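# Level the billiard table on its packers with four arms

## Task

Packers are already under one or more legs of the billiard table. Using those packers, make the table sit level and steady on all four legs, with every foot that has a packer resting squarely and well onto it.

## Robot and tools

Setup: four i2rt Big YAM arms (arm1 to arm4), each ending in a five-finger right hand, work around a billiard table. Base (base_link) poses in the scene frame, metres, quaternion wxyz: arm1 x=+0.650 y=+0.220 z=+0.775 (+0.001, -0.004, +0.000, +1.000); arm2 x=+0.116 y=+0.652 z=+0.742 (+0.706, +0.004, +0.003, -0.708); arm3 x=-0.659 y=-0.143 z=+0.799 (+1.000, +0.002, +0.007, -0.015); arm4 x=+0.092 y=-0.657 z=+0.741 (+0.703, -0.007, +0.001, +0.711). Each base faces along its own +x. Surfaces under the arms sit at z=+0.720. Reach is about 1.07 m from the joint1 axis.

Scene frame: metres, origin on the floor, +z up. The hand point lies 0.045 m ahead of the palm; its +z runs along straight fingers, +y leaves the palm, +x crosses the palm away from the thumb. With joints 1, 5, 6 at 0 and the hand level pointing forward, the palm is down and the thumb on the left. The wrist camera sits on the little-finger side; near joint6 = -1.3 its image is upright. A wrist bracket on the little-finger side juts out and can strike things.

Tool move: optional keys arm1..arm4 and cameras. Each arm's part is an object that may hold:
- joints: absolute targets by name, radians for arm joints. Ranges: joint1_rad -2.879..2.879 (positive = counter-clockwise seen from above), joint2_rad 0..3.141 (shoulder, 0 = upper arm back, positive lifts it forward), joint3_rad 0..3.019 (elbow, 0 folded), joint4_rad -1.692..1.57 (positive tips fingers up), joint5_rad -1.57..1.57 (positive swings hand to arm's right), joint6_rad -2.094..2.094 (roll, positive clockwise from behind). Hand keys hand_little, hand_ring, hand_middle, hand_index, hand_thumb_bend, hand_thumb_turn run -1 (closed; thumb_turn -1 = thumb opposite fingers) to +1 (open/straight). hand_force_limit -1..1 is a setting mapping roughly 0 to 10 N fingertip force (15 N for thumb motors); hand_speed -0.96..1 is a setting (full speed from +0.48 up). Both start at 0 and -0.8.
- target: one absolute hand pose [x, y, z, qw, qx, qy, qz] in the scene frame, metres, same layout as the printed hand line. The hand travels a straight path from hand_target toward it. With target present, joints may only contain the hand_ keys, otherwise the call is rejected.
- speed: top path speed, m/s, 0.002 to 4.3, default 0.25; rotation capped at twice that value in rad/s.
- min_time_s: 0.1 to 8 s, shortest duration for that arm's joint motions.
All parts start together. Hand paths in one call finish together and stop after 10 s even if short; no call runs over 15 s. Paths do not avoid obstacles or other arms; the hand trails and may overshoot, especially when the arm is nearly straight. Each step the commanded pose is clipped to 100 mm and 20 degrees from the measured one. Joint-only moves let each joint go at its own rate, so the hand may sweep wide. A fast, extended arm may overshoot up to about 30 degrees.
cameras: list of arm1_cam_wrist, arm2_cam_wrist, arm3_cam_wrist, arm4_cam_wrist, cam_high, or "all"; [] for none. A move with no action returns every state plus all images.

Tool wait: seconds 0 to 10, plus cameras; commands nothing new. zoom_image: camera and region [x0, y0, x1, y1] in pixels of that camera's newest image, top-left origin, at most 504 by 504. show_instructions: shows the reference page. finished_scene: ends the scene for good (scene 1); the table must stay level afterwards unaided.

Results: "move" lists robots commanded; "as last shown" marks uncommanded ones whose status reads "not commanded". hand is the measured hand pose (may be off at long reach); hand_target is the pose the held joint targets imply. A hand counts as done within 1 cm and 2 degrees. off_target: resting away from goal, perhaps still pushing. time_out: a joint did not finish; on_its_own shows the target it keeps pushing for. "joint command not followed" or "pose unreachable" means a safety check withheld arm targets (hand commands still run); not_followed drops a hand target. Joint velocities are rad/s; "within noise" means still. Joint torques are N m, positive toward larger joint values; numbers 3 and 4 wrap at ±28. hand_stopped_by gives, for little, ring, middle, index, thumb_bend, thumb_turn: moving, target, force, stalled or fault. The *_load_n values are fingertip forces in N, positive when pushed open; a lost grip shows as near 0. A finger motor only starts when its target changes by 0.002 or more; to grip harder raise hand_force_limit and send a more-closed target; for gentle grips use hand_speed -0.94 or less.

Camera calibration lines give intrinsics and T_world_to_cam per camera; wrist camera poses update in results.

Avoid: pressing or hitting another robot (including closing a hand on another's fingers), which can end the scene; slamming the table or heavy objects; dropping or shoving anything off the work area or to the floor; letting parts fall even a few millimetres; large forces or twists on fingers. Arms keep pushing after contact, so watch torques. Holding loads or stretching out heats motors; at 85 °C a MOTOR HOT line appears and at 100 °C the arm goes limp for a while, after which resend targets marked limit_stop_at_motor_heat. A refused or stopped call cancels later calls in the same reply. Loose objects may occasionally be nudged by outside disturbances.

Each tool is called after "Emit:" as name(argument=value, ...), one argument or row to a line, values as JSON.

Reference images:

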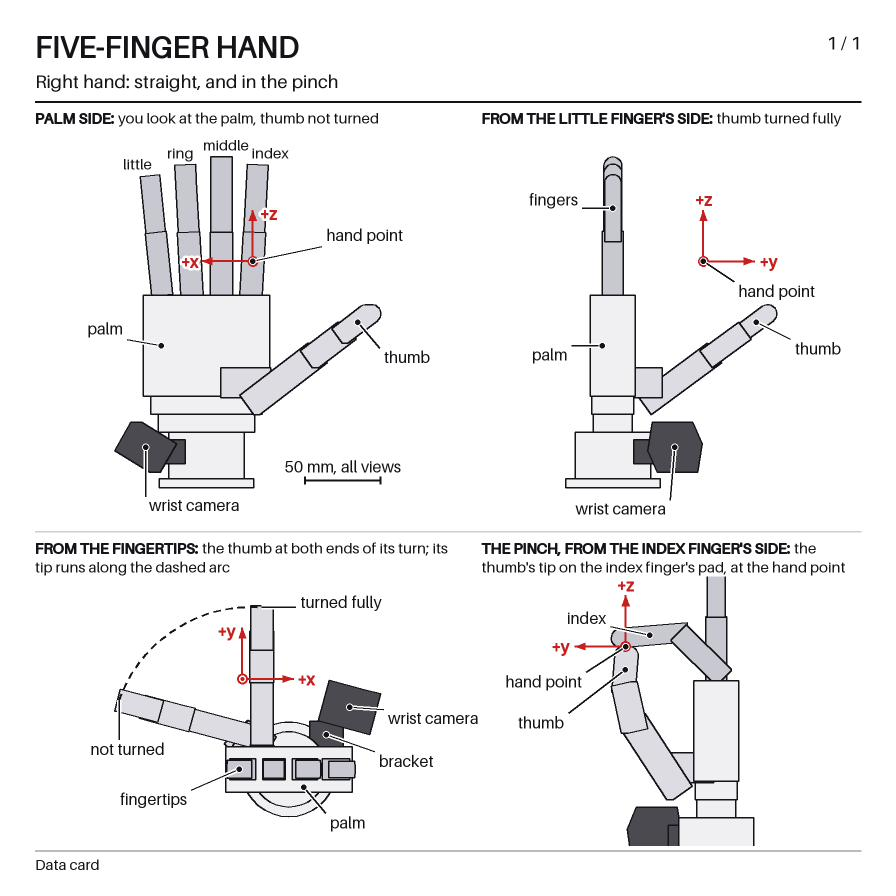

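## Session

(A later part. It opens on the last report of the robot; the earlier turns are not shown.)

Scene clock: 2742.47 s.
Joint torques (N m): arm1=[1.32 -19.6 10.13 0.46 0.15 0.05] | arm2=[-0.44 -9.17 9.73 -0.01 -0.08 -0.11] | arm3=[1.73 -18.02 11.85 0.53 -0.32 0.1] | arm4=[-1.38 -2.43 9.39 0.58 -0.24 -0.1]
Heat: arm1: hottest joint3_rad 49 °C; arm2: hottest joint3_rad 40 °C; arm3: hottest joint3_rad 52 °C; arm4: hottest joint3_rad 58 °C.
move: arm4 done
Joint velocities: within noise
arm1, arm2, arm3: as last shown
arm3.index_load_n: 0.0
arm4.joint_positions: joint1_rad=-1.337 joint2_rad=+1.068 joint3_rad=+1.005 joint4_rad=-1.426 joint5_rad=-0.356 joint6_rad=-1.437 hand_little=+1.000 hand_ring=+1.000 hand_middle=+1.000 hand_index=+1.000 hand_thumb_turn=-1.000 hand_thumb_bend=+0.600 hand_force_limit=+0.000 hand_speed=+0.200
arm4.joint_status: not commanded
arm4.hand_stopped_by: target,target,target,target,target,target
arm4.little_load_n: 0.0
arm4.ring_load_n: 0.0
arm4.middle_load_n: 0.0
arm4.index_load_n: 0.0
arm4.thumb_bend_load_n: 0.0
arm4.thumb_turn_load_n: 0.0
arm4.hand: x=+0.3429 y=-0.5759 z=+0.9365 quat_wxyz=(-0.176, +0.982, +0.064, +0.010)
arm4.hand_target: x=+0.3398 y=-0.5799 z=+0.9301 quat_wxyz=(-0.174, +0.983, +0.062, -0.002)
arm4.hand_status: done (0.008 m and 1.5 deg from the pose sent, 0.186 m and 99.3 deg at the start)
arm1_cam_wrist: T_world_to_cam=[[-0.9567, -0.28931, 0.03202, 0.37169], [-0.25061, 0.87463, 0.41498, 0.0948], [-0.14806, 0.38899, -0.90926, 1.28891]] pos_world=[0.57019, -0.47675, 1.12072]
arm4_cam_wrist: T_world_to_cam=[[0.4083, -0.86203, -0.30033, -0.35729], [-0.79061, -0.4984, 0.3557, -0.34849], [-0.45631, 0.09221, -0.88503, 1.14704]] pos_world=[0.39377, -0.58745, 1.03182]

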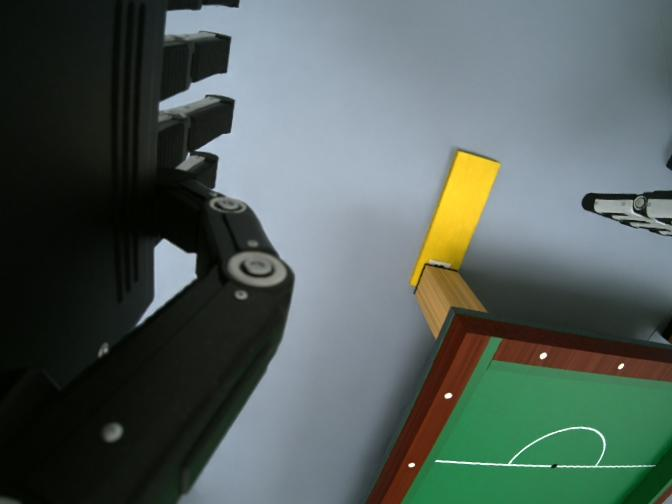

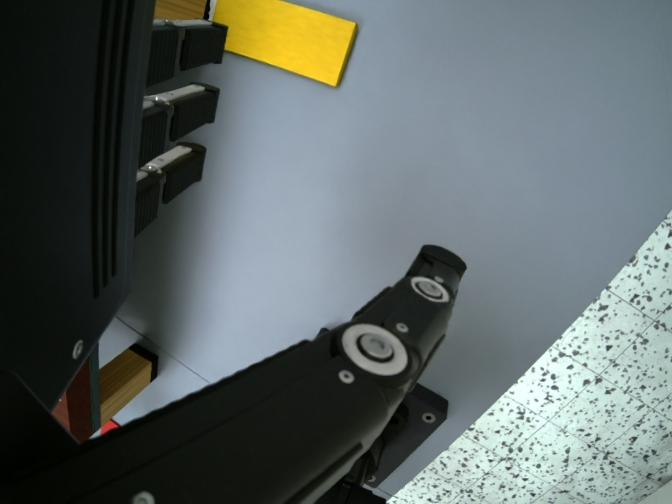

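Emit:
move(
  arm4={"target": [0.366, -0.635, 0.83, -0.1737, 0.9829, 0.0619, -0.0019], "speed": 0.2},
)

Emit:
move(
  arm4={"target": [0.366, -0.635, 0.775, -0.1737, 0.9829, 0.0619, -0.0019], "speed": 0.12},
  cameras=["arm1_cam_wrist"],
)

Emit:
zoom_image(
  camera="arm1_cam_wrist",
  region=[360, 90, 610, 300],
)

Scene clock: 2746.67 s.
Joint torques (N m): arm1=[1.32 -19.6 10.14 0.44 0.15 0.05] | arm2=[-1.2 -10.11 9.7 -0.05 -0.13 -0.07] | arm3=[1.85 -17.73 11.86 0.5 -0.33 0.11] | arm4=[-1.14 -4.78 9.01 0.91 -0.24 -0.18]
Heat: arm1: hottest joint3_rad 50 °C; arm2: hottest joint3_rad 40 °C; arm3: hottest joint3_rad 52 °C; arm4: hottest joint3_rad 57 °C.
move: arm4 done
Joint velocities: within noise
arm1: as last shown
arm2.joint_positions: joint1_rad=-1.496 joint2_rad=+1.468 joint3_rad=+1.628 joint4_rad=-1.689 joint5_rad=-0.012 joint6_rad=+0.090 hand_little=+1.000 hand_ring=+1.000 hand_middle=+1.000 hand_index=+1.000 hand_thumb_turn=-1.000 hand_thumb_bend=-0.900 hand_force_limit=+0.000 hand_speed=+0.200
arm2.joint_status: not commanded
arm2.hand_stopped_by: target,target,fault,target,target,target
arm2.little_load_n: 0.0
arm2.ring_load_n: 0.0
arm2.middle_load_n: 0.0
arm2.index_load_n: 0.0
arm2.thumb_bend_load_n: 0.0
arm2.thumb_turn_load_n: 0.5
arm2.hand: x=-0.2618 y=+0.5832 z=+1.0463 quat_wxyz=(+0.013, -0.713, -0.701, +0.016)
arm2.hand_target: x=-0.2654 y=+0.5830 z=+1.0495 quat_wxyz=(+0.011, -0.710, -0.704, +0.016)
arm2.hand_status: not commanded
arm3.joint_positions: joint1_rad=+0.826 joint2_rad=+2.295 joint3_rad=+2.551 joint4_rad=-1.640 joint5_rad=+0.000 joint6_rad=+0.648 hand_little=-0.700 hand_ring=-0.700 hand_middle=-0.700 hand_index=-0.700 hand_thumb_turn=-1.000 hand_thumb_bend=+0.600 hand_force_limit=+0.000 hand_speed=+0.200
arm3.joint_status: not commanded
arm3.hand_stopped_by: target,target,target,target,target,target
arm3.little_load_n: 0.0
arm3.ring_load_n: 0.0
arm3.middle_load_n: 0.0
arm3.index_load_n: 0.0
arm3.thumb_bend_load_n: 0.0
arm3.thumb_turn_load_n: 0.0
arm3.hand: x=-0.2000 y=+0.4089 z=+0.9914 quat_wxyz=(-0.090, +0.754, -0.651, +0.000)
arm3.hand_target: x=-0.2011 y=+0.4186 z=+0.9898 quat_wxyz=(-0.093, +0.753, -0.652, -0.002)
arm3.hand_status: not commanded
arm4.joint_positions: joint1_rad=-1.533 joint2_rad=+1.212 joint3_rad=+0.829 joint4_rad=-1.209 joint5_rad=-0.359 joint6_rad=-1.642 hand_little=+1.000 hand_ring=+1.000 hand_middle=+1.000 hand_index=+1.000 hand_thumb_turn=-1.000 hand_thumb_bend=+0.600 hand_force_limit=+0.000 hand_speed=+0.200
arm4.joint_status: not commanded
arm4.hand_stopped_by: target,target,target,target,target,target
arm4.little_load_n: 0.0
arm4.ring_load_n: 0.5
arm4.middle_load_n: 0.0
arm4.index_load_n: 0.0
arm4.thumb_bend_load_n: 0.0
arm4.thumb_turn_load_n: 0.0
arm4.hand: x=+0.3647 y=-0.6331 z=+0.8330 quat_wxyz=(-0.173, +0.983, +0.059, -0.004)
arm4.hand_target: x=+0.3660 y=-0.6350 z=+0.8301 quat_wxyz=(-0.174, +0.983, +0.062, -0.002)
arm4.hand_status: done (0.004 m and 0.5 deg from the pose sent, 0.124 m and 1.5 deg at the start)
pictures: none

Scene clock: 2747.73 s.
Joint torques (N m): arm1=[1.38 -19.6 10.13 0.44 0.15 0.05] | arm2=[-1.67 -8.7 9.61 0.18 -0.07 -0.08] | arm3=[1.96 -17.67 11.93 0.46 -0.32 0.1] | arm4=[-1.32 -4.37 8.13 0.91 -0.3 -0.11]
Heat: arm1: hottest joint3_rad 50 °C; arm2: hottest joint3_rad 40 °C; arm3: hottest joint3_rad 52 °C; arm4: hottest joint3_rad 57 °C.
move: arm4 done
Joint velocities: within noise
arm1, arm2, arm3: as last shown
arm2.ring_load_n: 0.5
arm2.thumb_turn_load_n: 0.0
arm3.little_load_n: 0.5
arm4.joint_positions: joint1_rad=-1.533 joint2_rad=+1.287 joint3_rad=+0.734 joint4_rad=-1.034 joint5_rad=-0.359 joint6_rad=-1.642 hand_little=+1.000 hand_ring=+1.000 hand_middle=+1.000 hand_index=+1.000 hand_thumb_turn=-1.000 hand_thumb_bend=+0.600 hand_force_limit=+0.000 hand_speed=+0.200
arm4.joint_status: not commanded
arm4.hand_stopped_by: target,target,target,target,target,target
arm4.little_load_n: 0.0
arm4.ring_load_n: -0.5
arm4.middle_load_n: 0.5
arm4.index_load_n: 0.0
arm4.thumb_bend_load_n: 0.0
arm4.thumb_turn_load_n: 0.0
arm4.hand: x=+0.3660 y=-0.6337 z=+0.7789 quat_wxyz=(-0.173, +0.983, +0.059, -0.002)
arm4.hand_target: x=+0.3660 y=-0.6350 z=+0.7751 quat_wxyz=(-0.174, +0.983, +0.062, -0.002)
arm4.hand_status: done (0.004 m and 0.3 deg from the pose sent, 0.058 m and 0.5 deg at the start)
arm1_cam_wrist: T_world_to_cam=[[-0.9567, -0.28931, 0.03202, 0.37169], [-0.25061, 0.87463, 0.41498, 0.0948], [-0.14806, 0.38899, -0.90926, 1.28891]] pos_world=[0.57019, -0.47675, 1.12072]

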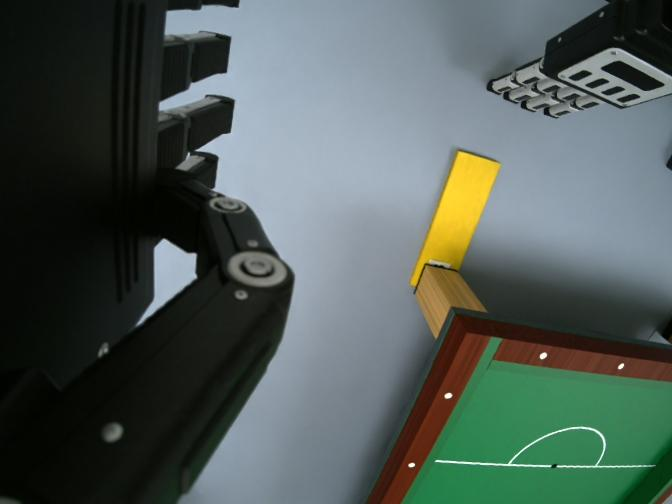

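Scaled by 2.016 from the camera's image (finer frame: 960x720).

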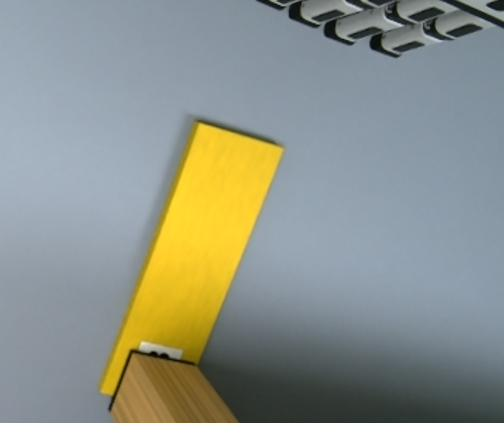

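Emit:
move(
  cameras=["arm1_cam_wrist", "arm4_cam_wrist"],
)

Scene clock: 2758.73 s.
Joint torques (N m): arm1=[1.32 -19.6 10.13 0.44 0.15 0.05] | arm2=[-1.08 -10.11 9.58 -0.03 -0.07 -0.04] | arm3=[1.79 -17.96 11.86 0.46 -0.33 0.09] | arm4=[-1.38 -4.13 8.13 1.01 -0.31 -0.11]
Heat: arm1: hottest joint3_rad 50 °C; arm2: hottest joint3_rad 40 °C; arm3: hottest joint3_rad 52 °C; arm4: hottest joint3_rad 54 °C.
Joint velocities: within noise
arm1.joint_positions: joint1_rad=+1.529 joint2_rad=+2.127 joint3_rad=+2.383 joint4_rad=-1.696 joint5_rad=+0.026 joint6_rad=-1.656 hand_little=+1.000 hand_ring=+1.000 hand_middle=+1.000 hand_index=+1.000 hand_thumb_turn=-1.000 hand_thumb_bend=-0.900 hand_force_limit=+0.000 hand_speed=+0.200
arm1.joint_status: not commanded
arm1.hand_stopped_by: target,target,target,target,target,target
arm1.little_load_n: 0.0
arm1.ring_load_n: 0.0
arm1.middle_load_n: 0.0
arm1.index_load_n: 0.0
arm1.thumb_bend_load_n: 0.0
arm1.thumb_turn_load_n: 0.0
arm1.hand: x=+0.5519 y=-0.4354 z=+1.0189 quat_wxyz=(-0.055, -0.719, +0.691, -0.036) (m; scene frame)
arm1.hand_target: x=+0.5502 y=-0.4387 z=+1.0394 quat_wxyz=(-0.071, -0.712, +0.696, -0.049) (m; scene frame)
arm1.hand_status: not commanded
arm2.joint_positions: joint1_rad=-1.496 joint2_rad=+1.468 joint3_rad=+1.628 joint4_rad=-1.689 joint5_rad=-0.012 joint6_rad=+0.090 hand_little=+1.000 hand_ring=+1.000 hand_middle=+1.000 hand_index=+1.000 hand_thumb_turn=-1.000 hand_thumb_bend=-0.900 hand_force_limit=+0.000 hand_speed=+0.200
arm2.joint_status: not commanded
arm2.hand_stopped_by: target,target,fault,target,target,target
arm2.little_load_n: 0.0
arm2.ring_load_n: 0.0
arm2.middle_load_n: 0.0
arm2.index_load_n: 0.0
arm2.thumb_bend_load_n: 0.0
arm2.thumb_turn_load_n: -0.5
arm2.hand: x=-0.2618 y=+0.5832 z=+1.0463 quat_wxyz=(+0.013, -0.713, -0.701, +0.016) (m; scene frame)
arm2.hand_target: x=-0.2654 y=+0.5830 z=+1.0495 quat_wxyz=(+0.011, -0.710, -0.704, +0.016) (m; scene frame)
arm2.hand_status: not commanded
arm3.joint_positions: joint1_rad=+0.826 joint2_rad=+2.295 joint3_rad=+2.551 joint4_rad=-1.640 joint5_rad=+0.000 joint6_rad=+0.648 hand_little=-0.700 hand_ring=-0.700 hand_middle=-0.700 hand_index=-0.700 hand_thumb_turn=-1.000 hand_thumb_bend=+0.600 hand_force_limit=+0.000 hand_speed=+0.200
arm3.joint_status: not commanded
arm3.hand_stopped_by: target,target,target,target,target,target
arm3.little_load_n: 0.0
arm3.ring_load_n: 0.0
arm3.middle_load_n: 0.0
arm3.index_load_n: 0.0
arm3.thumb_bend_load_n: 0.0
arm3.thumb_turn_load_n: 0.0
arm3.hand: x=-0.2000 y=+0.4089 z=+0.9914 quat_wxyz=(-0.090, +0.754, -0.651, +0.000) (m; scene frame)
arm3.hand_target: x=-0.2011 y=+0.4186 z=+0.9898 quat_wxyz=(-0.093, +0.753, -0.652, -0.002) (m; scene frame)
arm3.hand_status: not commanded
arm4.joint_positions: joint1_rad=-1.533 joint2_rad=+1.287 joint3_rad=+0.734 joint4_rad=-1.034 joint5_rad=-0.359 joint6_rad=-1.642 hand_little=+1.000 hand_ring=+1.000 hand_middle=+1.000 hand_index=+1.000 hand_thumb_turn=-1.000 hand_thumb_bend=+0.600 hand_force_limit=+0.000 hand_speed=+0.200
arm4.joint_status: not commanded
arm4.hand_stopped_by: target,target,target,target,target,target
arm4.little_load_n: 0.0
arm4.ring_load_n: 0.0
arm4.middle_load_n: 0.0
arm4.index_load_n: 0.0
arm4.thumb_bend_load_n: -0.5
arm4.thumb_turn_load_n: 0.5
arm4.hand: x=+0.3660 y=-0.6337 z=+0.7789 quat_wxyz=(-0.173, +0.983, +0.059, -0.002) (m; scene frame)
arm4.hand_target: x=+0.3660 y=-0.6350 z=+0.7751 quat_wxyz=(-0.174, +0.983, +0.062, -0.002) (m; scene frame)
arm4.hand_status: done (0.004 m and 0.3 deg from the pose sent, 0.058 m and 0.5 deg at the start)
pictures: arm1_cam_wrist, arm4_cam_wrist
camera_calibration:
arm1_cam_wrist: T_world_to_cam=[[-0.9567, -0.28931, 0.03202, 0.37169], [-0.25061, 0.87463, 0.41498, 0.0948], [-0.14806, 0.38899, -0.90926, 1.28891]] pos_world=[0.57019, -0.47675, 1.12072]
arm4_cam_wrist: T_world_to_cam=[[0.39631, -0.86617, -0.30446, -0.45889], [-0.78374, -0.49188, 0.37921, -0.31969], [-0.47822, 0.08833, -0.87379, 1.02025]] pos_world=[0.41921, -0.64485, 0.873]

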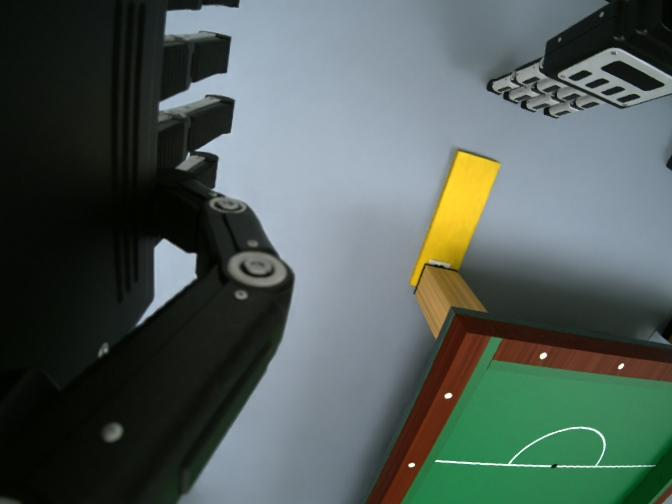

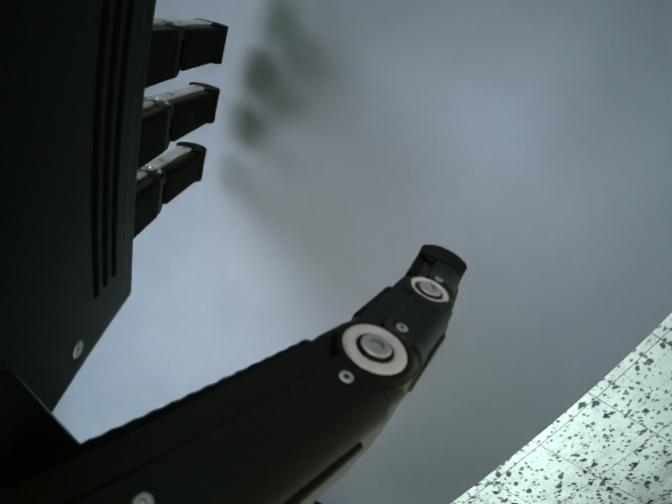

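Emit:
zoom_image(
  camera="arm1_cam_wrist",
  region=[400, 40, 640, 200],
)

Scaled by 2.100 from the camera's image (finer frame: 960x720).

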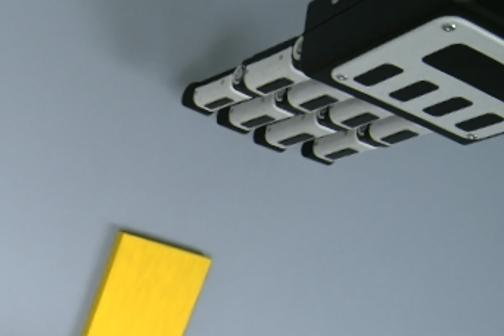

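Emit:
move(
  arm4={"target": [0.384, -0.632, 0.790, -0.1725, 0.9785, 0.1115, -0.0197], "speed": 0.1},
  cameras=["arm1_cam_wrist"],
)

Emit:
zoom_image(
  camera="arm1_cam_wrist",
  region=[400, 40, 640, 200],
)

Scene clock: 2780.27 s.
Joint torques (N m): arm1=[1.32 -19.55 10.14 0.43 0.15 0.05] | arm2=[-1.44 -9.35 9.35 0.25 -0.1 -0.1] | arm3=[1.61 -17.96 11.85 0.39 -0.32 0.11] | arm4=[0.5 -4.13 12.04 0.28 -0.17 -0.19]
Heat: arm1: hottest joint3_rad 51 °C; arm2: hottest joint3_rad 40 °C; arm3: hottest joint3_rad 52 °C; arm4: hottest joint3_rad 51 °C.
move: arm4 off_target
Joint velocities: within noise
arm1, arm2, arm3: as last shown
arm2.thumb_turn_load_n: 0.0
arm4.joint_positions: joint1_rad=-1.533 joint2_rad=+1.326 joint3_rad=+0.775 joint4_rad=-1.104 joint5_rad=-0.358 joint6_rad=-1.733 hand_little=+1.000 hand_ring=+1.000 hand_middle=+1.000 hand_index=+1.000 hand_thumb_turn=-1.000 hand_thumb_bend=+0.600 hand_force_limit=+0.000 hand_speed=+0.200
arm4.joint_status: not commanded
arm4.hand_stopped_by: target,target,target,target,target,target
arm4.little_load_n: 0.0
arm4.ring_load_n: 0.0
arm4.middle_load_n: 0.0
arm4.index_load_n: 0.0
arm4.thumb_bend_load_n: 0.0
arm4.thumb_turn_load_n: 0.0
arm4.hand: x=+0.3687 y=-0.6357 z=+0.7826 quat_wxyz=(-0.174, +0.980, +0.098, -0.027)
arm4.hand_target: x=+0.3837 y=-0.6319 z=+0.7901 quat_wxyz=(-0.172, +0.978, +0.111, -0.019)
arm4.hand_status: off_target (0.017 m and 1.8 deg from the pose sent, 0.021 m and 6.4 deg at the start)
arm1_cam_wrist: T_world_to_cam=[[-0.9567, -0.28931, 0.03202, 0.37169], [-0.25061, 0.87463, 0.41498, 0.0948], [-0.14806, 0.38899, -0.90926, 1.28891]] pos_world=[0.57019, -0.47675, 1.12072]

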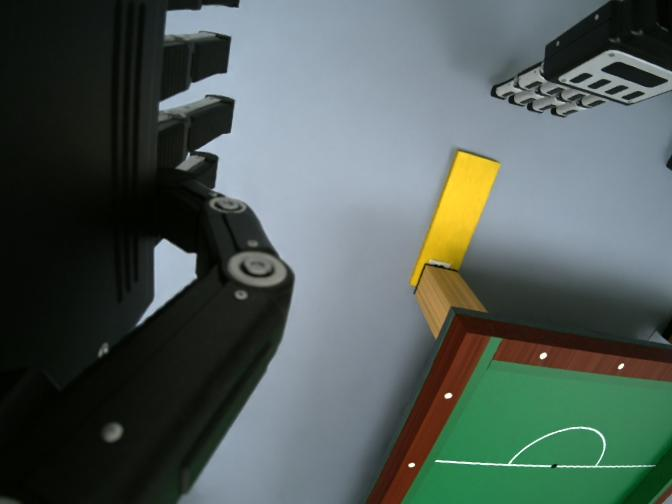

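Scaled by 2.100 from the camera's image (finer frame: 960x720).

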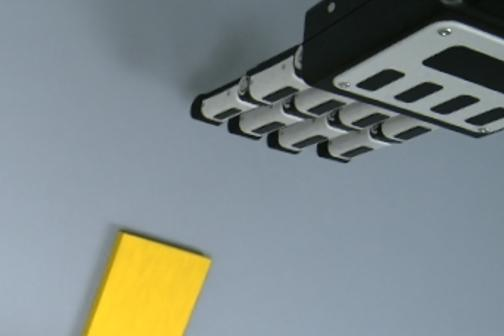

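Emit:
move(
  arm4={"target": [0.402, -0.63, 0.790, -0.1725, 0.9785, 0.1115, -0.0197], "speed": 0.15},
  cameras=["arm1_cam_wrist"],
)

Emit:
zoom_image(
  camera="arm1_cam_wrist",
  region=[400, 40, 640, 200],
)

Scene clock: 2784.20 s.
Joint torques (N m): arm1=[1.32 -19.6 10.13 0.44 0.15 0.06] | arm2=[-0.85 -9.11 9.58 0.53 -0.14 -0.04] | arm3=[1.38 -17.9 11.95 0.4 -0.36 0.13] | arm4=[0.44 -4.6 12.07 0.05 -0.21 -0.16]
Heat: arm1: hottest joint3_rad 51 °C; arm2: hottest joint3_rad 40 °C; arm3: hottest joint3_rad 52 °C; arm4: hottest joint3_rad 52 °C.
move: arm4 off_target
Joint velocities: within noise
arm1, arm2, arm3: as last shown
arm4.joint_positions: joint1_rad=-1.531 joint2_rad=+1.376 joint3_rad=+0.819 joint4_rad=-1.104 joint5_rad=-0.358 joint6_rad=-1.734 hand_little=+1.000 hand_ring=+1.000 hand_middle=+1.000 hand_index=+1.000 hand_thumb_turn=-1.000 hand_thumb_bend=+0.600 hand_force_limit=+0.000 hand_speed=+0.200
arm4.joint_status: not commanded
arm4.hand_stopped_by: target,target,target,target,target,target
arm4.little_load_n: 0.0
arm4.ring_load_n: 0.0
arm4.middle_load_n: 0.0
arm4.index_load_n: 0.0
arm4.thumb_bend_load_n: 0.0
arm4.thumb_turn_load_n: 0.0
arm4.hand: x=+0.3850 y=-0.6343 z=+0.7821 quat_wxyz=(-0.174, +0.979, +0.098, -0.030)
arm4.hand_target: x=+0.4015 y=-0.6300 z=+0.7901 quat_wxyz=(-0.173, +0.978, +0.111, -0.019)
arm4.hand_status: off_target (0.019 m and 1.9 deg from the pose sent, 0.035 m and 1.8 deg at the start)
arm1_cam_wrist: T_world_to_cam=[[-0.9567, -0.28931, 0.03202, 0.37169], [-0.25061, 0.87463, 0.41498, 0.0948], [-0.14806, 0.38899, -0.90926, 1.28891]] pos_world=[0.57019, -0.47675, 1.12072]

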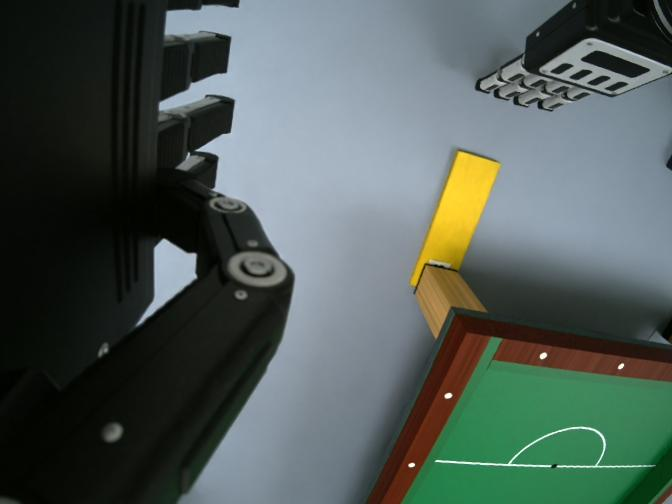

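Scaled by 2.100 from the camera's image (finer frame: 960x720).

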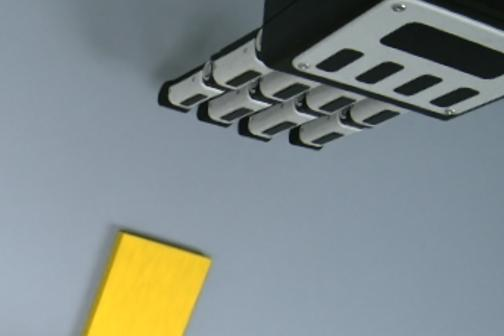

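Emit:
move(
  arm4={"target": [0.402, -0.620, 0.772, -0.1725, 0.9785, 0.1115, -0.0197], "speed": 0.1},
)

Scene clock: 2790.17 s.
Joint torques (N m): arm1=[1.32 -19.6 10.13 0.44 0.15 0.05] | arm2=[0.38 -8.82 9.83 -0.14 -0.08 -0.02] | arm3=[1.73 -18.14 11.9 0.49 -0.37 0.13] | arm4=[0.56 -5.3 9.72 0.85 -0.25 0.1]
Heat: arm1: hottest joint3_rad 51 °C; arm2: hottest joint3_rad 40 °C; arm3: hottest joint3_rad 52 °C; arm4: hottest joint3_rad 52 °C.
move: arm4 done
Joint velocities: within noise
arm1, arm2, arm3: as last shown
arm4.joint_positions: joint1_rad=-1.500 joint2_rad=+1.405 joint3_rad=+0.819 joint4_rad=-1.053 joint5_rad=-0.358 joint6_rad=-1.726 hand_little=+1.000 hand_ring=+1.000 hand_middle=+1.000 hand_index=+1.000 hand_thumb_turn=-1.000 hand_thumb_bend=+0.600 hand_force_limit=+0.000 hand_speed=+0.200
arm4.joint_status: not commanded
arm4.hand_stopped_by: target,target,target,target,target,target
arm4.little_load_n: 0.0
arm4.ring_load_n: 0.0
arm4.middle_load_n: 0.0
arm4.index_load_n: 0.0
arm4.thumb_bend_load_n: 0.0
arm4.thumb_turn_load_n: 0.0
arm4.hand: x=+0.3948 y=-0.6243 z=+0.7718 quat_wxyz=(-0.173, +0.978, +0.112, -0.023)
arm4.hand_target: x=+0.4018 y=-0.6200 z=+0.7720 quat_wxyz=(-0.173, +0.978, +0.112, -0.020)
arm4.hand_status: done (0.008 m and 0.4 deg from the pose sent, 0.024 m and 1.9 deg at the start)
pictures: none

Emit:
move(
  arm4={"target": [0.390, -0.600, 0.763, -0.1725, 0.9785, 0.1115, -0.0197], "speed": 0.1},
  cameras=["arm1_cam_wrist"],
)

Emit:
zoom_image(
  camera="arm1_cam_wrist",
  region=[400, 40, 640, 200],
)

Scene clock: 2793.63 s.
Joint torques (N m): arm1=[1.32 -19.6 10.14 0.44 0.15 0.05] | arm2=[-0.38 -8.47 9.51 0.24 -0.08 -0.11] | arm3=[1.44 -17.79 11.82 0.42 -0.32 0.11] | arm4=[0.85 -6.3 7.61 0.77 -0.27 0.13]
Heat: arm1: hottest joint3_rad 51 °C; arm2: hottest joint3_rad 40 °C; arm3: hottest joint3_rad 52 °C; arm4: hottest joint3_rad 52 °C.
move: arm4 done
Joint velocities: arm1=[within noise] | arm2=[within noise] | arm3=[-0.015 -0.015 0.007 0.002 -0.168 -0.007] | arm4=[within noise]
arm1, arm2, arm3: as last shown
arm4.joint_positions: joint1_rad=-1.435 joint2_rad=+1.405 joint3_rad=+0.802 joint4_rad=-1.002 joint5_rad=-0.360 joint6_rad=-1.659 hand_little=+1.000 hand_ring=+1.000 hand_middle=+1.000 hand_index=+1.000 hand_thumb_turn=-1.000 hand_thumb_bend=+0.600 hand_force_limit=+0.000 hand_speed=+0.200
arm4.joint_status: not commanded
arm4.hand_stopped_by: target,target,target,target,target,target
arm4.little_load_n: 0.0
arm4.ring_load_n: 0.0
arm4.middle_load_n: 0.0
arm4.index_load_n: 0.0
arm4.thumb_bend_load_n: 0.0
arm4.thumb_turn_load_n: 0.0
arm4.hand: x=+0.3930 y=-0.6029 z=+0.7655 quat_wxyz=(-0.172, +0.978, +0.114, -0.018)
arm4.hand_target: x=+0.3900 y=-0.6000 z=+0.7630 quat_wxyz=(-0.173, +0.978, +0.112, -0.020)
arm4.hand_status: done (0.005 m and 0.3 deg from the pose sent, 0.026 m and 0.4 deg at the start)
arm1_cam_wrist: T_world_to_cam=[[-0.9567, -0.28931, 0.03202, 0.37169], [-0.25061, 0.87463, 0.41498, 0.0948], [-0.14806, 0.38899, -0.90926, 1.28891]] pos_world=[0.57019, -0.47675, 1.12072]

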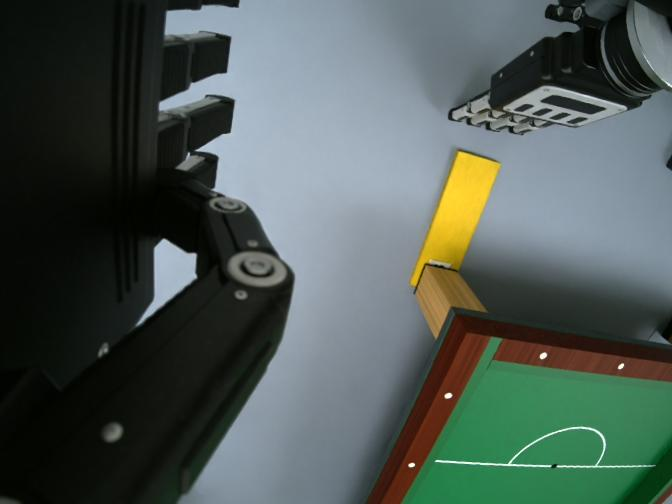

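Scaled by 2.100 from the camera's image (finer frame: 960x720).

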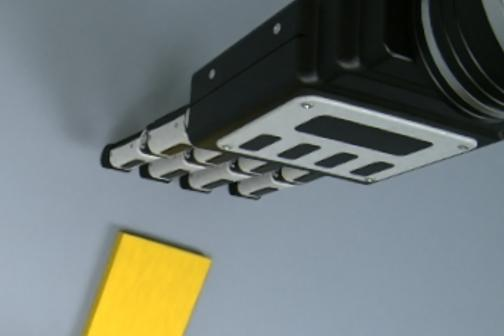

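Emit:
move(
  arm4={"target": [0.376, -0.578, 0.763, -0.1725, 0.9785, 0.1115, -0.0197], "speed": 0.1},
  cameras=["arm1_cam_wrist"],
)

Emit:
zoom_image(
  camera="arm1_cam_wrist",
  region=[360, 90, 610, 300],
)

Scene clock: 2799.50 s.
Joint torques (N m): arm1=[1.38 -19.6 10.11 0.46 0.15 0.05] | arm2=[-0.91 -9.47 9.78 0.17 -0.07 -0.09] | arm3=[1.79 -17.85 12 0.57 -0.32 0.1] | arm4=[0.38 -6.48 7.58 0.85 -0.24 0.11]
Heat: arm1: hottest joint3_rad 51 °C; arm2: hottest joint3_rad 40 °C; arm3: hottest joint3_rad 52 °C; arm4: hottest joint3_rad 51 °C.
move: arm4 done
Joint velocities: within noise
arm1, arm2, arm3: as last shown
arm1.little_load_n: 0.5
arm3.middle_load_n: 0.5
arm4.joint_positions: joint1_rad=-1.362 joint2_rad=+1.379 joint3_rad=+0.773 joint4_rad=-0.977 joint5_rad=-0.362 joint6_rad=-1.581 hand_little=+1.000 hand_ring=+1.000 hand_middle=+1.000 hand_index=+1.000 hand_thumb_turn=-1.000 hand_thumb_bend=+0.600 hand_force_limit=+0.000 hand_speed=+0.200
arm4.joint_status: not commanded
arm4.hand_stopped_by: target,target,target,target,target,target
arm4.little_load_n: 0.0
arm4.ring_load_n: 0.0
arm4.middle_load_n: 0.0
arm4.index_load_n: 0.0
arm4.thumb_bend_load_n: 0.0
arm4.thumb_turn_load_n: 0.0
arm4.hand: x=+0.3788 y=-0.5805 z=+0.7645 quat_wxyz=(-0.172, +0.978, +0.113, -0.021)
arm4.hand_target: x=+0.3761 y=-0.5780 z=+0.7630 quat_wxyz=(-0.173, +0.978, +0.112, -0.020)
arm4.hand_status: done (0.004 m and 0.2 deg from the pose sent, 0.030 m and 0.3 deg at the start)
arm1_cam_wrist: T_world_to_cam=[[-0.9567, -0.28931, 0.03202, 0.37169], [-0.25061, 0.87463, 0.41498, 0.0948], [-0.14806, 0.38899, -0.90926, 1.28891]] pos_world=[0.57019, -0.47675, 1.12072]

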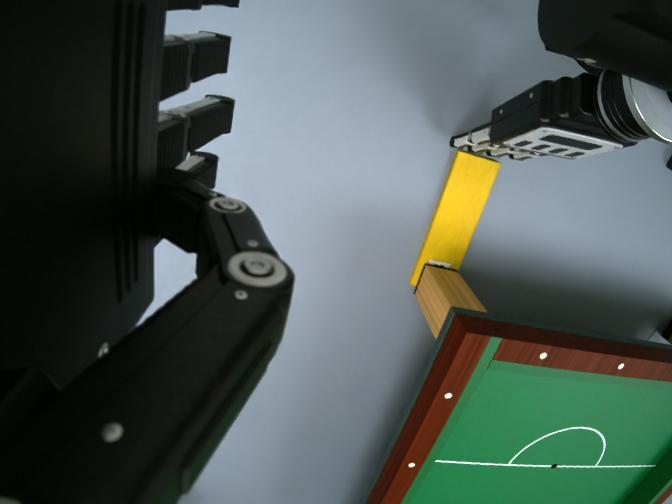

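Scaled by 2.016 from the camera's image (finer frame: 960x720).

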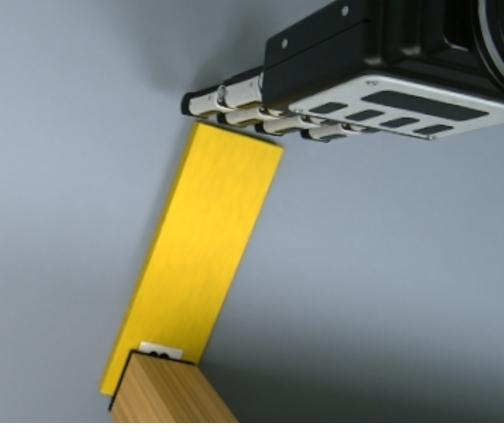

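Emit:
move(
  arm4={"target": [0.373, -0.548, 0.762, -0.1725, 0.9785, 0.1115, -0.0197], "speed": 0.06},
  cameras=["arm1_cam_wrist"],
)

Emit:
zoom_image(
  camera="arm1_cam_wrist",
  region=[360, 90, 610, 300],
)

Scene clock: 2803.33 s.
Joint torques (N m): arm1=[1.32 -19.6 10.13 0.44 0.15 0.05] | arm2=[-0.97 -9.52 9.7 0.01 -0.09 -0.1] | arm3=[1.73 -17.9 11.85 0.43 -0.32 0.12] | arm4=[3.25 -5.66 8.24 1.51 -1.58 0.15]
Heat: arm1: hottest joint3_rad 51 °C; arm2: hottest joint3_rad 40 °C; arm3: hottest joint3_rad 52 °C; arm4: hottest joint3_rad 51 °C.
move: arm4 off_target
Joint velocities: within noise
arm1, arm2, arm3: as last shown
arm1.little_load_n: 0.0
arm1.index_load_n: -0.5
arm3.middle_load_n: 0.0
arm4.joint_positions: joint1_rad=-1.311 joint2_rad=+1.367 joint3_rad=+0.773 joint4_rad=-0.964 joint5_rad=-0.324 joint6_rad=-1.488 hand_little=+1.000 hand_ring=+1.000 hand_middle=+0.999 hand_index=+1.000 hand_thumb_turn=-1.000 hand_thumb_bend=+0.600 hand_force_limit=+0.000 hand_speed=+0.200
arm4.joint_status: not commanded
arm4.hand_stopped_by: target,target,target,target,target,target
arm4.little_load_n: 0.0
arm4.ring_load_n: -2.0
arm4.middle_load_n: -5.0
arm4.index_load_n: 0.0
arm4.thumb_bend_load_n: 0.0
arm4.thumb_turn_load_n: 0.0
arm4.hand: x=+0.3752 y=-0.5705 z=+0.7678 quat_wxyz=(-0.154, +0.983, +0.095, -0.018)
arm4.hand_target: x=+0.3722 y=-0.5492 z=+0.7628 quat_wxyz=(-0.173, +0.978, +0.112, -0.020)
arm4.hand_status: off_target (0.023 m and 2.9 deg from the pose sent, 0.033 m and 0.2 deg at the start)
arm1_cam_wrist: T_world_to_cam=[[-0.9567, -0.28931, 0.03202, 0.37169], [-0.25061, 0.87463, 0.41498, 0.0948], [-0.14806, 0.38899, -0.90926, 1.28891]] pos_world=[0.57019, -0.47675, 1.12072]

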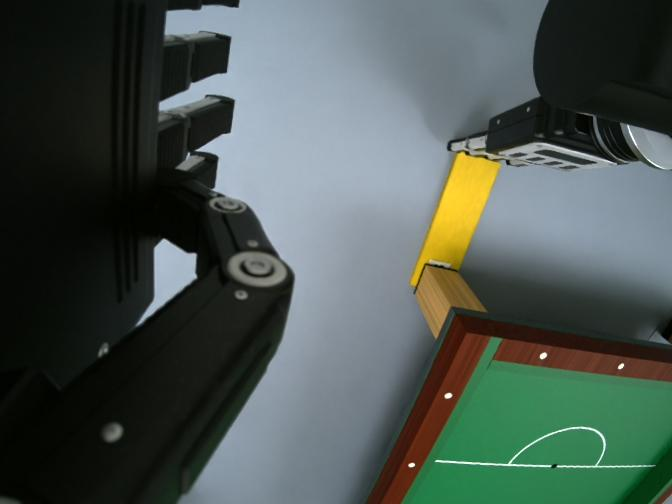

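Scaled by 2.016 from the camera's image (finer frame: 960x720).

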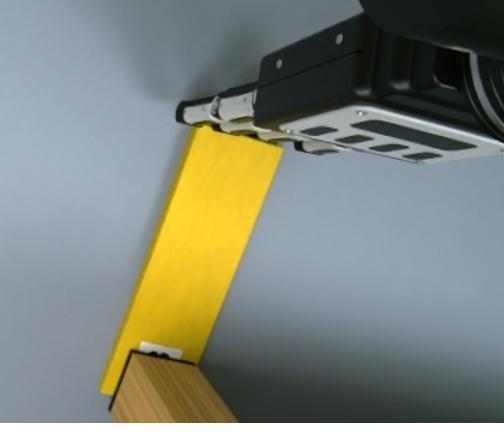

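Emit:
move(
  arm4={"target": [0.371, -0.530, 0.762, -0.1725, 0.9785, 0.1115, -0.0197], "speed": 0.06},
  cameras=["arm1_cam_wrist"],
)

Emit:
zoom_image(
  camera="arm1_cam_wrist",
  region=[360, 90, 610, 300],
)

Scene clock: 2806.60 s.
Joint torques (N m): arm1=[1.38 -19.55 10.13 0.44 0.15 0.05] | arm2=[-0.03 -9.11 9.69 0.09 -0.09 -0.06] | arm3=[1.61 -17.79 11.82 0.44 -0.32 0.1] | arm4=[4.95 -4.37 8.72 2.32 -2.52 0.19]
Heat: arm1: hottest joint3_rad 51 °C; arm2: hottest joint3_rad 40 °C; arm3: hottest joint3_rad 52 °C; arm4: hottest joint3_rad 50 °C.
move: arm4 off_target
Joint velocities: within noise
arm1, arm2, arm3: as last shown
arm1.index_load_n: 0.0
arm4.joint_positions: joint1_rad=-1.283 joint2_rad=+1.360 joint3_rad=+0.773 joint4_rad=-0.960 joint5_rad=-0.296 joint6_rad=-1.435 hand_little=+1.000 hand_ring=+1.000 hand_middle=+0.999 hand_index=+1.000 hand_thumb_turn=-1.000 hand_thumb_bend=+0.600 hand_force_limit=+0.000 hand_speed=+0.200
arm4.joint_status: not commanded
arm4.hand_stopped_by: target,target,target,target,target,target
arm4.little_load_n: 0.0
arm4.ring_load_n: -4.0
arm4.middle_load_n: -8.5
arm4.index_load_n: 0.0
arm4.thumb_bend_load_n: 0.0
arm4.thumb_turn_load_n: 0.0
arm4.hand: x=+0.3727 y=-0.5669 z=+0.7701 quat_wxyz=(-0.141, +0.986, +0.084, -0.016)
arm4.hand_target: x=+0.3692 y=-0.5329 z=+0.7639 quat_wxyz=(-0.172, +0.978, +0.112, -0.021)
arm4.hand_status: off_target (0.038 m and 5.0 deg from the pose sent, 0.041 m and 2.9 deg at the start)
arm1_cam_wrist: T_world_to_cam=[[-0.9567, -0.28931, 0.03202, 0.37169], [-0.25061, 0.87463, 0.41498, 0.0948], [-0.14806, 0.38899, -0.90926, 1.28891]] pos_world=[0.57019, -0.47675, 1.12072]

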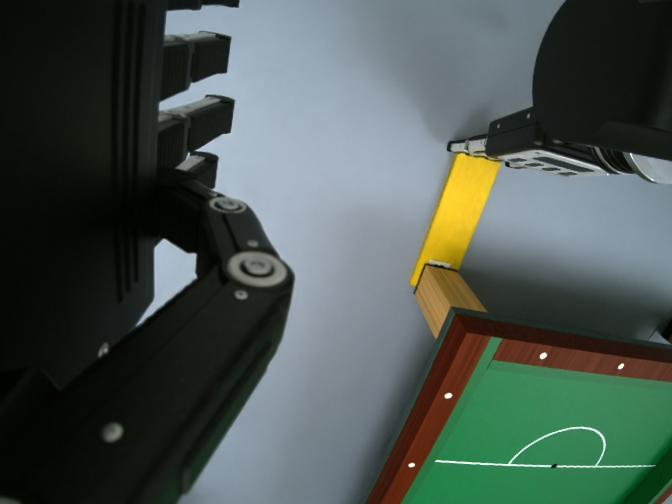

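Scaled by 2.016 from the camera's image (finer frame: 960x720).

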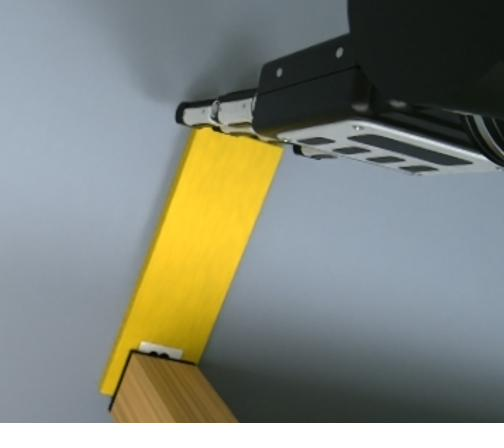

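Emit:
move(
  arm4={"target": [0.370, -0.525, 0.762, -0.1717, 0.9740, 0.1456, -0.0257], "speed": 0.06},
  cameras=["arm1_cam_wrist"],
)

Emit:
zoom_image(
  camera="arm1_cam_wrist",
  region=[360, 90, 610, 300],
)

Scene clock: 2813.17 s.
Joint torques (N m): arm1=[1.38 -19.6 10.13 0.47 0.15 0.05] | arm2=[-0.85 -8.12 9.74 0.05 -0.12 -0.04] | arm3=[1.96 -17.73 11.93 0.53 -0.31 0.11] | arm4=[6.71 -3.96 9.46 1.44 -2.93 -0.19]
Heat: arm1: hottest joint3_rad 52 °C; arm2: hottest joint3_rad 40 °C; arm3: hottest joint3_rad 52 °C; arm4: hottest joint3_rad 50 °C.
move: arm4 off_target
Joint velocities: within noise
arm1.joint_positions: joint1_rad=+1.529 joint2_rad=+2.127 joint3_rad=+2.383 joint4_rad=-1.696 joint5_rad=+0.026 joint6_rad=-1.656 hand_little=+1.000 hand_ring=+1.000 hand_middle=+1.000 hand_index=+1.000 hand_thumb_turn=-1.000 hand_thumb_bend=-0.900 hand_force_limit=+0.000 hand_speed=+0.200
arm1.joint_status: not commanded
arm1.hand_stopped_by: target,target,target,target,target,target
arm1.little_load_n: 0.0
arm1.ring_load_n: 0.0
arm1.middle_load_n: 0.0
arm1.index_load_n: 0.5
arm1.thumb_bend_load_n: 0.0
arm1.thumb_turn_load_n: 0.0
arm1.hand: x=+0.5519 y=-0.4354 z=+1.0189 quat_wxyz=(-0.055, -0.719, +0.691, -0.036)
arm1.hand_target: x=+0.5502 y=-0.4387 z=+1.0394 quat_wxyz=(-0.071, -0.712, +0.696, -0.049)
arm1.hand_status: not commanded
arm2.joint_positions: joint1_rad=-1.496 joint2_rad=+1.468 joint3_rad=+1.628 joint4_rad=-1.689 joint5_rad=-0.012 joint6_rad=+0.090 hand_little=+1.000 hand_ring=+1.000 hand_middle=+1.000 hand_index=+1.000 hand_thumb_turn=-1.000 hand_thumb_bend=-0.900 hand_force_limit=+0.000 hand_speed=+0.200
arm2.joint_status: not commanded
arm2.hand_stopped_by: target,target,fault,target,target,target
arm2.little_load_n: 0.0
arm2.ring_load_n: 0.0
arm2.middle_load_n: 0.0
arm2.index_load_n: 0.0
arm2.thumb_bend_load_n: 0.0
arm2.thumb_turn_load_n: 0.0
arm2.hand: x=-0.2618 y=+0.5832 z=+1.0463 quat_wxyz=(+0.013, -0.713, -0.701, +0.016)
arm2.hand_target: x=-0.2654 y=+0.5830 z=+1.0495 quat_wxyz=(+0.011, -0.710, -0.704, +0.016)
arm2.hand_status: not commanded
arm3.joint_positions: joint1_rad=+0.826 joint2_rad=+2.295 joint3_rad=+2.551 joint4_rad=-1.640 joint5_rad=+0.000 joint6_rad=+0.648 hand_little=-0.700 hand_ring=-0.700 hand_middle=-0.700 hand_index=-0.700 hand_thumb_turn=-1.000 hand_thumb_bend=+0.600 hand_force_limit=+0.000 hand_speed=+0.200
arm3.joint_status: not commanded
arm3.hand_stopped_by: target,target,target,target,target,target
arm3.little_load_n: 0.0
arm3.ring_load_n: 0.0
arm3.middle_load_n: 0.0
arm3.index_load_n: 0.0
arm3.thumb_bend_load_n: 0.0
arm3.thumb_turn_load_n: 0.0
arm3.hand: x=-0.2000 y=+0.4089 z=+0.9914 quat_wxyz=(-0.090, +0.754, -0.651, +0.000)
arm3.hand_target: x=-0.2011 y=+0.4186 z=+0.9898 quat_wxyz=(-0.093, +0.753, -0.652, -0.002)
arm3.hand_status: not commanded
arm4.joint_positions: joint1_rad=-1.274 joint2_rad=+1.358 joint3_rad=+0.773 joint4_rad=-0.960 joint5_rad=-0.287 joint6_rad=-1.456 hand_little=+1.000 hand_ring=+0.999 hand_middle=+0.999 hand_index=+1.000 hand_thumb_turn=-1.000 hand_thumb_bend=+0.600 hand_force_limit=+0.000 hand_speed=+0.200
arm4.joint_status: not commanded
arm4.hand_stopped_by: target,target,target,target,target,target
arm4.little_load_n: 0.0
arm4.ring_load_n: -5.5
arm4.middle_load_n: -8.5
arm4.index_load_n: 0.0
arm4.thumb_bend_load_n: -0.5
arm4.thumb_turn_load_n: 0.0
arm4.hand: x=+0.3739 y=-0.5663 z=+0.7703 quat_wxyz=(-0.136, +0.986, +0.099, -0.014)
arm4.hand_target: x=+0.3679 y=-0.5286 z=+0.7639 quat_wxyz=(-0.171, +0.974, +0.145, -0.027)
arm4.hand_status: off_target (0.042 m and 7.0 deg from the pose sent, 0.043 m and 8.1 deg at the start)
arm1_cam_wrist: T_world_to_cam=[[-0.9567, -0.28931, 0.03202, 0.37169], [-0.25061, 0.87463, 0.41498, 0.0948], [-0.14806, 0.38899, -0.90926, 1.28891]] pos_world=[0.57019, -0.47675, 1.12072]

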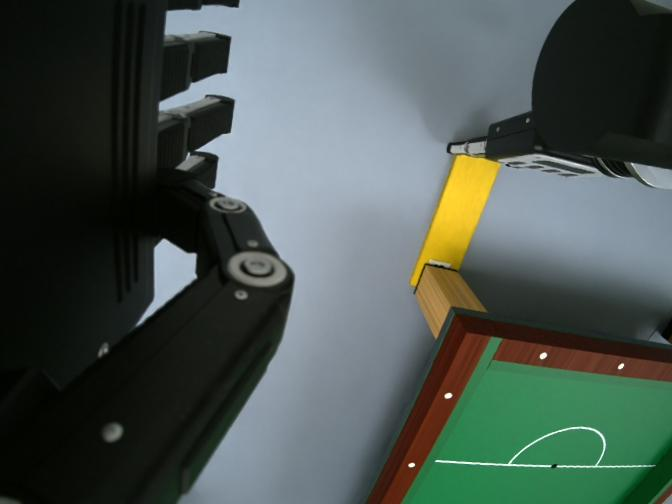

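Scaled by 2.016 from the camera's image (finer frame: 960x720).

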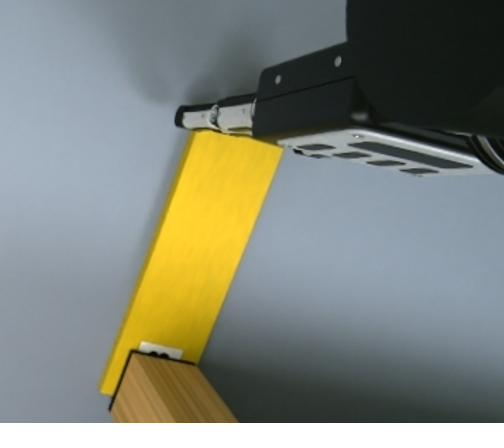

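Emit:
move(
  arm4={"target": [0.368, -0.505, 0.762, -0.1711, 0.9720, 0.1590, -0.0280], "speed": 0.08},
  cameras=["arm1_cam_wrist"],
)

Emit:
zoom_image(
  camera="arm1_cam_wrist",
  region=[360, 90, 610, 300],
)

Scene clock: 2816.80 s.
Joint torques (N m): arm1=[1.38 -19.6 10.13 0.44 0.15 0.05] | arm2=[-0.44 -8.35 9.87 0.13 -0.1 -0.1] | arm3=[1.79 -17.96 11.9 0.49 -0.3 0.14] | arm4=[7.77 -2.84 10.04 1.57 -4.04 0.05]
Heat: arm1: hottest joint3_rad 52 °C; arm2: hottest joint3_rad 40 °C; arm3: hottest joint3_rad 52 °C; arm4: hottest joint3_rad 50 °C.
move: arm4 off_target
Joint velocities: within noise
arm1, arm2, arm3: as last shown
arm1.index_load_n: -0.5
arm3.index_load_n: 0.5
arm4.joint_positions: joint1_rad=-1.238 joint2_rad=+1.356 joint3_rad=+0.778 joint4_rad=-0.961 joint5_rad=-0.255 joint6_rad=-1.453 hand_little=+1.000 hand_ring=+0.999 hand_middle=+0.999 hand_index=+1.000 hand_thumb_turn=-1.000 hand_thumb_bend=+0.600 hand_force_limit=+0.000 hand_speed=+0.200
arm4.joint_status: not commanded
arm4.hand_stopped_by: target,target,target,target,target,target
arm4.little_load_n: 0.0
arm4.ring_load_n: -9.0
arm4.middle_load_n: -10.5
arm4.index_load_n: 0.0
arm4.thumb_bend_load_n: 0.0
arm4.thumb_turn_load_n: 0.0
arm4.hand: x=+0.3747 y=-0.5613 z=+0.7724 quat_wxyz=(-0.122, +0.986, +0.115, -0.010)
arm4.hand_target: x=+0.3647 y=-0.5116 z=+0.7653 quat_wxyz=(-0.170, +0.972, +0.159, -0.030)
arm4.hand_status: off_target (0.058 m and 8.0 deg from the pose sent, 0.062 m and 8.3 deg at the start)
arm1_cam_wrist: T_world_to_cam=[[-0.9567, -0.28931, 0.03202, 0.37169], [-0.25061, 0.87463, 0.41498, 0.0948], [-0.14806, 0.38899, -0.90926, 1.28891]] pos_world=[0.57019, -0.47675, 1.12072]

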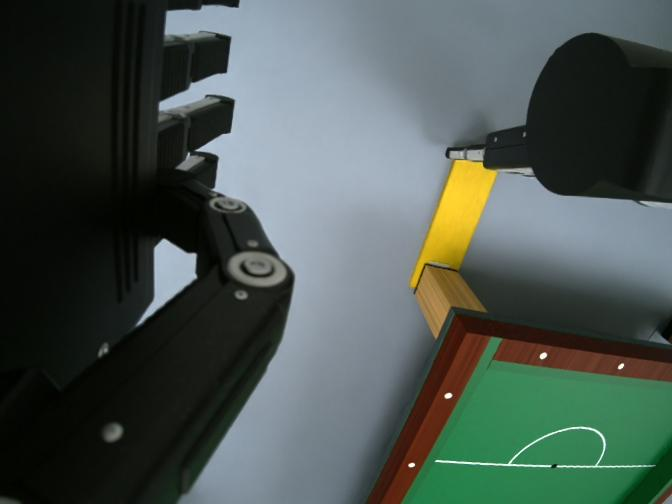

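Scaled by 2.016 from the camera's image (finer frame: 960x720).

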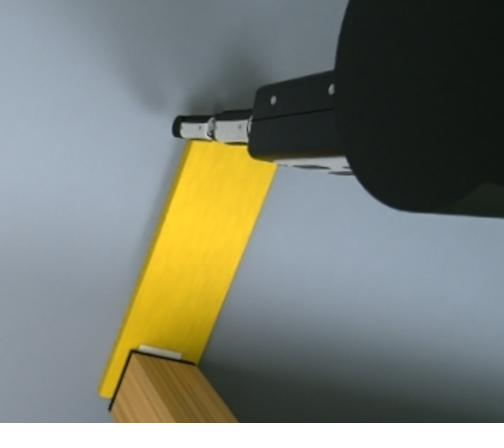

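Emit:
move(
  arm4={"target": [0.365, -0.490, 0.762, -0.1715, 0.9730, 0.1526, -0.0269], "speed": 0.08},
  cameras=["arm1_cam_wrist"],
)

Emit:
zoom_image(
  camera="arm1_cam_wrist",
  region=[360, 90, 610, 300],
)

Scene clock: 2821.43 s.
Joint torques (N m): arm1=[1.38 -19.66 10.14 0.44 0.15 0.05] | arm2=[-0.56 -9.29 9.7 0.32 -0.1 -0.07] | arm3=[1.85 -17.9 12 0.5 -0.32 0.13] | arm4=[7.77 -2.9 10.36 1.91 -3.88 0.05]
Heat: arm1: hottest joint3_rad 52 °C; arm2: hottest joint3_rad 40 °C; arm3: hottest joint3_rad 52 °C; arm4: hottest joint3_rad 50 °C.
move: arm4 off_target
Joint velocities: within noise
arm1, arm2, arm3: as last shown
arm1.middle_load_n: 0.5
arm3.index_load_n: 0.0
arm3.thumb_turn_load_n: 0.5
arm4.joint_positions: joint1_rad=-1.190 joint2_rad=+1.360 joint3_rad=+0.782 joint4_rad=-0.951 joint5_rad=-0.257 joint6_rad=-1.396 hand_little=+1.000 hand_ring=+0.999 hand_middle=+0.999 hand_index=+1.000 hand_thumb_turn=-1.000 hand_thumb_bend=+0.600 hand_force_limit=+0.000 hand_speed=+0.200
arm4.joint_status: not commanded
arm4.hand_stopped_by: target,target,target,target,target,target
arm4.little_load_n: 0.0
arm4.ring_load_n: -9.0
arm4.middle_load_n: -10.5
arm4.index_load_n: 0.0
arm4.thumb_bend_load_n: 0.5
arm4.thumb_turn_load_n: 0.5
arm4.hand: x=+0.3700 y=-0.5450 z=+0.7725 quat_wxyz=(-0.123, +0.986, +0.111, -0.012)
arm4.hand_target: x=+0.3620 y=-0.4960 z=+0.7656 quat_wxyz=(-0.171, +0.973, +0.153, -0.029)
arm4.hand_status: off_target (0.056 m and 7.7 deg from the pose sent, 0.073 m and 7.5 deg at the start)
arm1_cam_wrist: T_world_to_cam=[[-0.9567, -0.28931, 0.03202, 0.37169], [-0.25061, 0.87463, 0.41498, 0.0948], [-0.14806, 0.38899, -0.90926, 1.28891]] pos_world=[0.57019, -0.47675, 1.12072]

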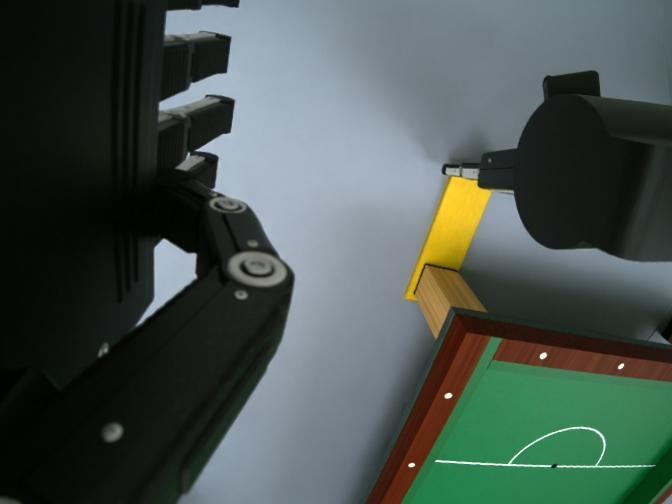

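Scaled by 2.016 from the camera's image (finer frame: 960x720).

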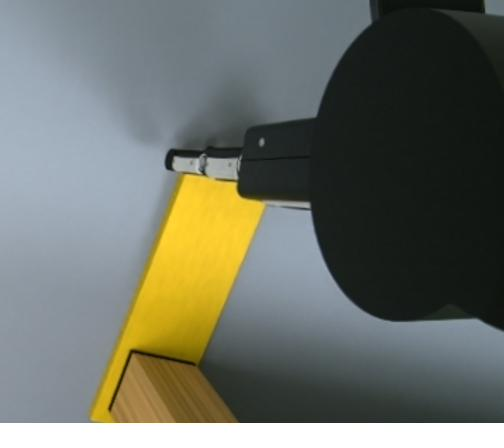

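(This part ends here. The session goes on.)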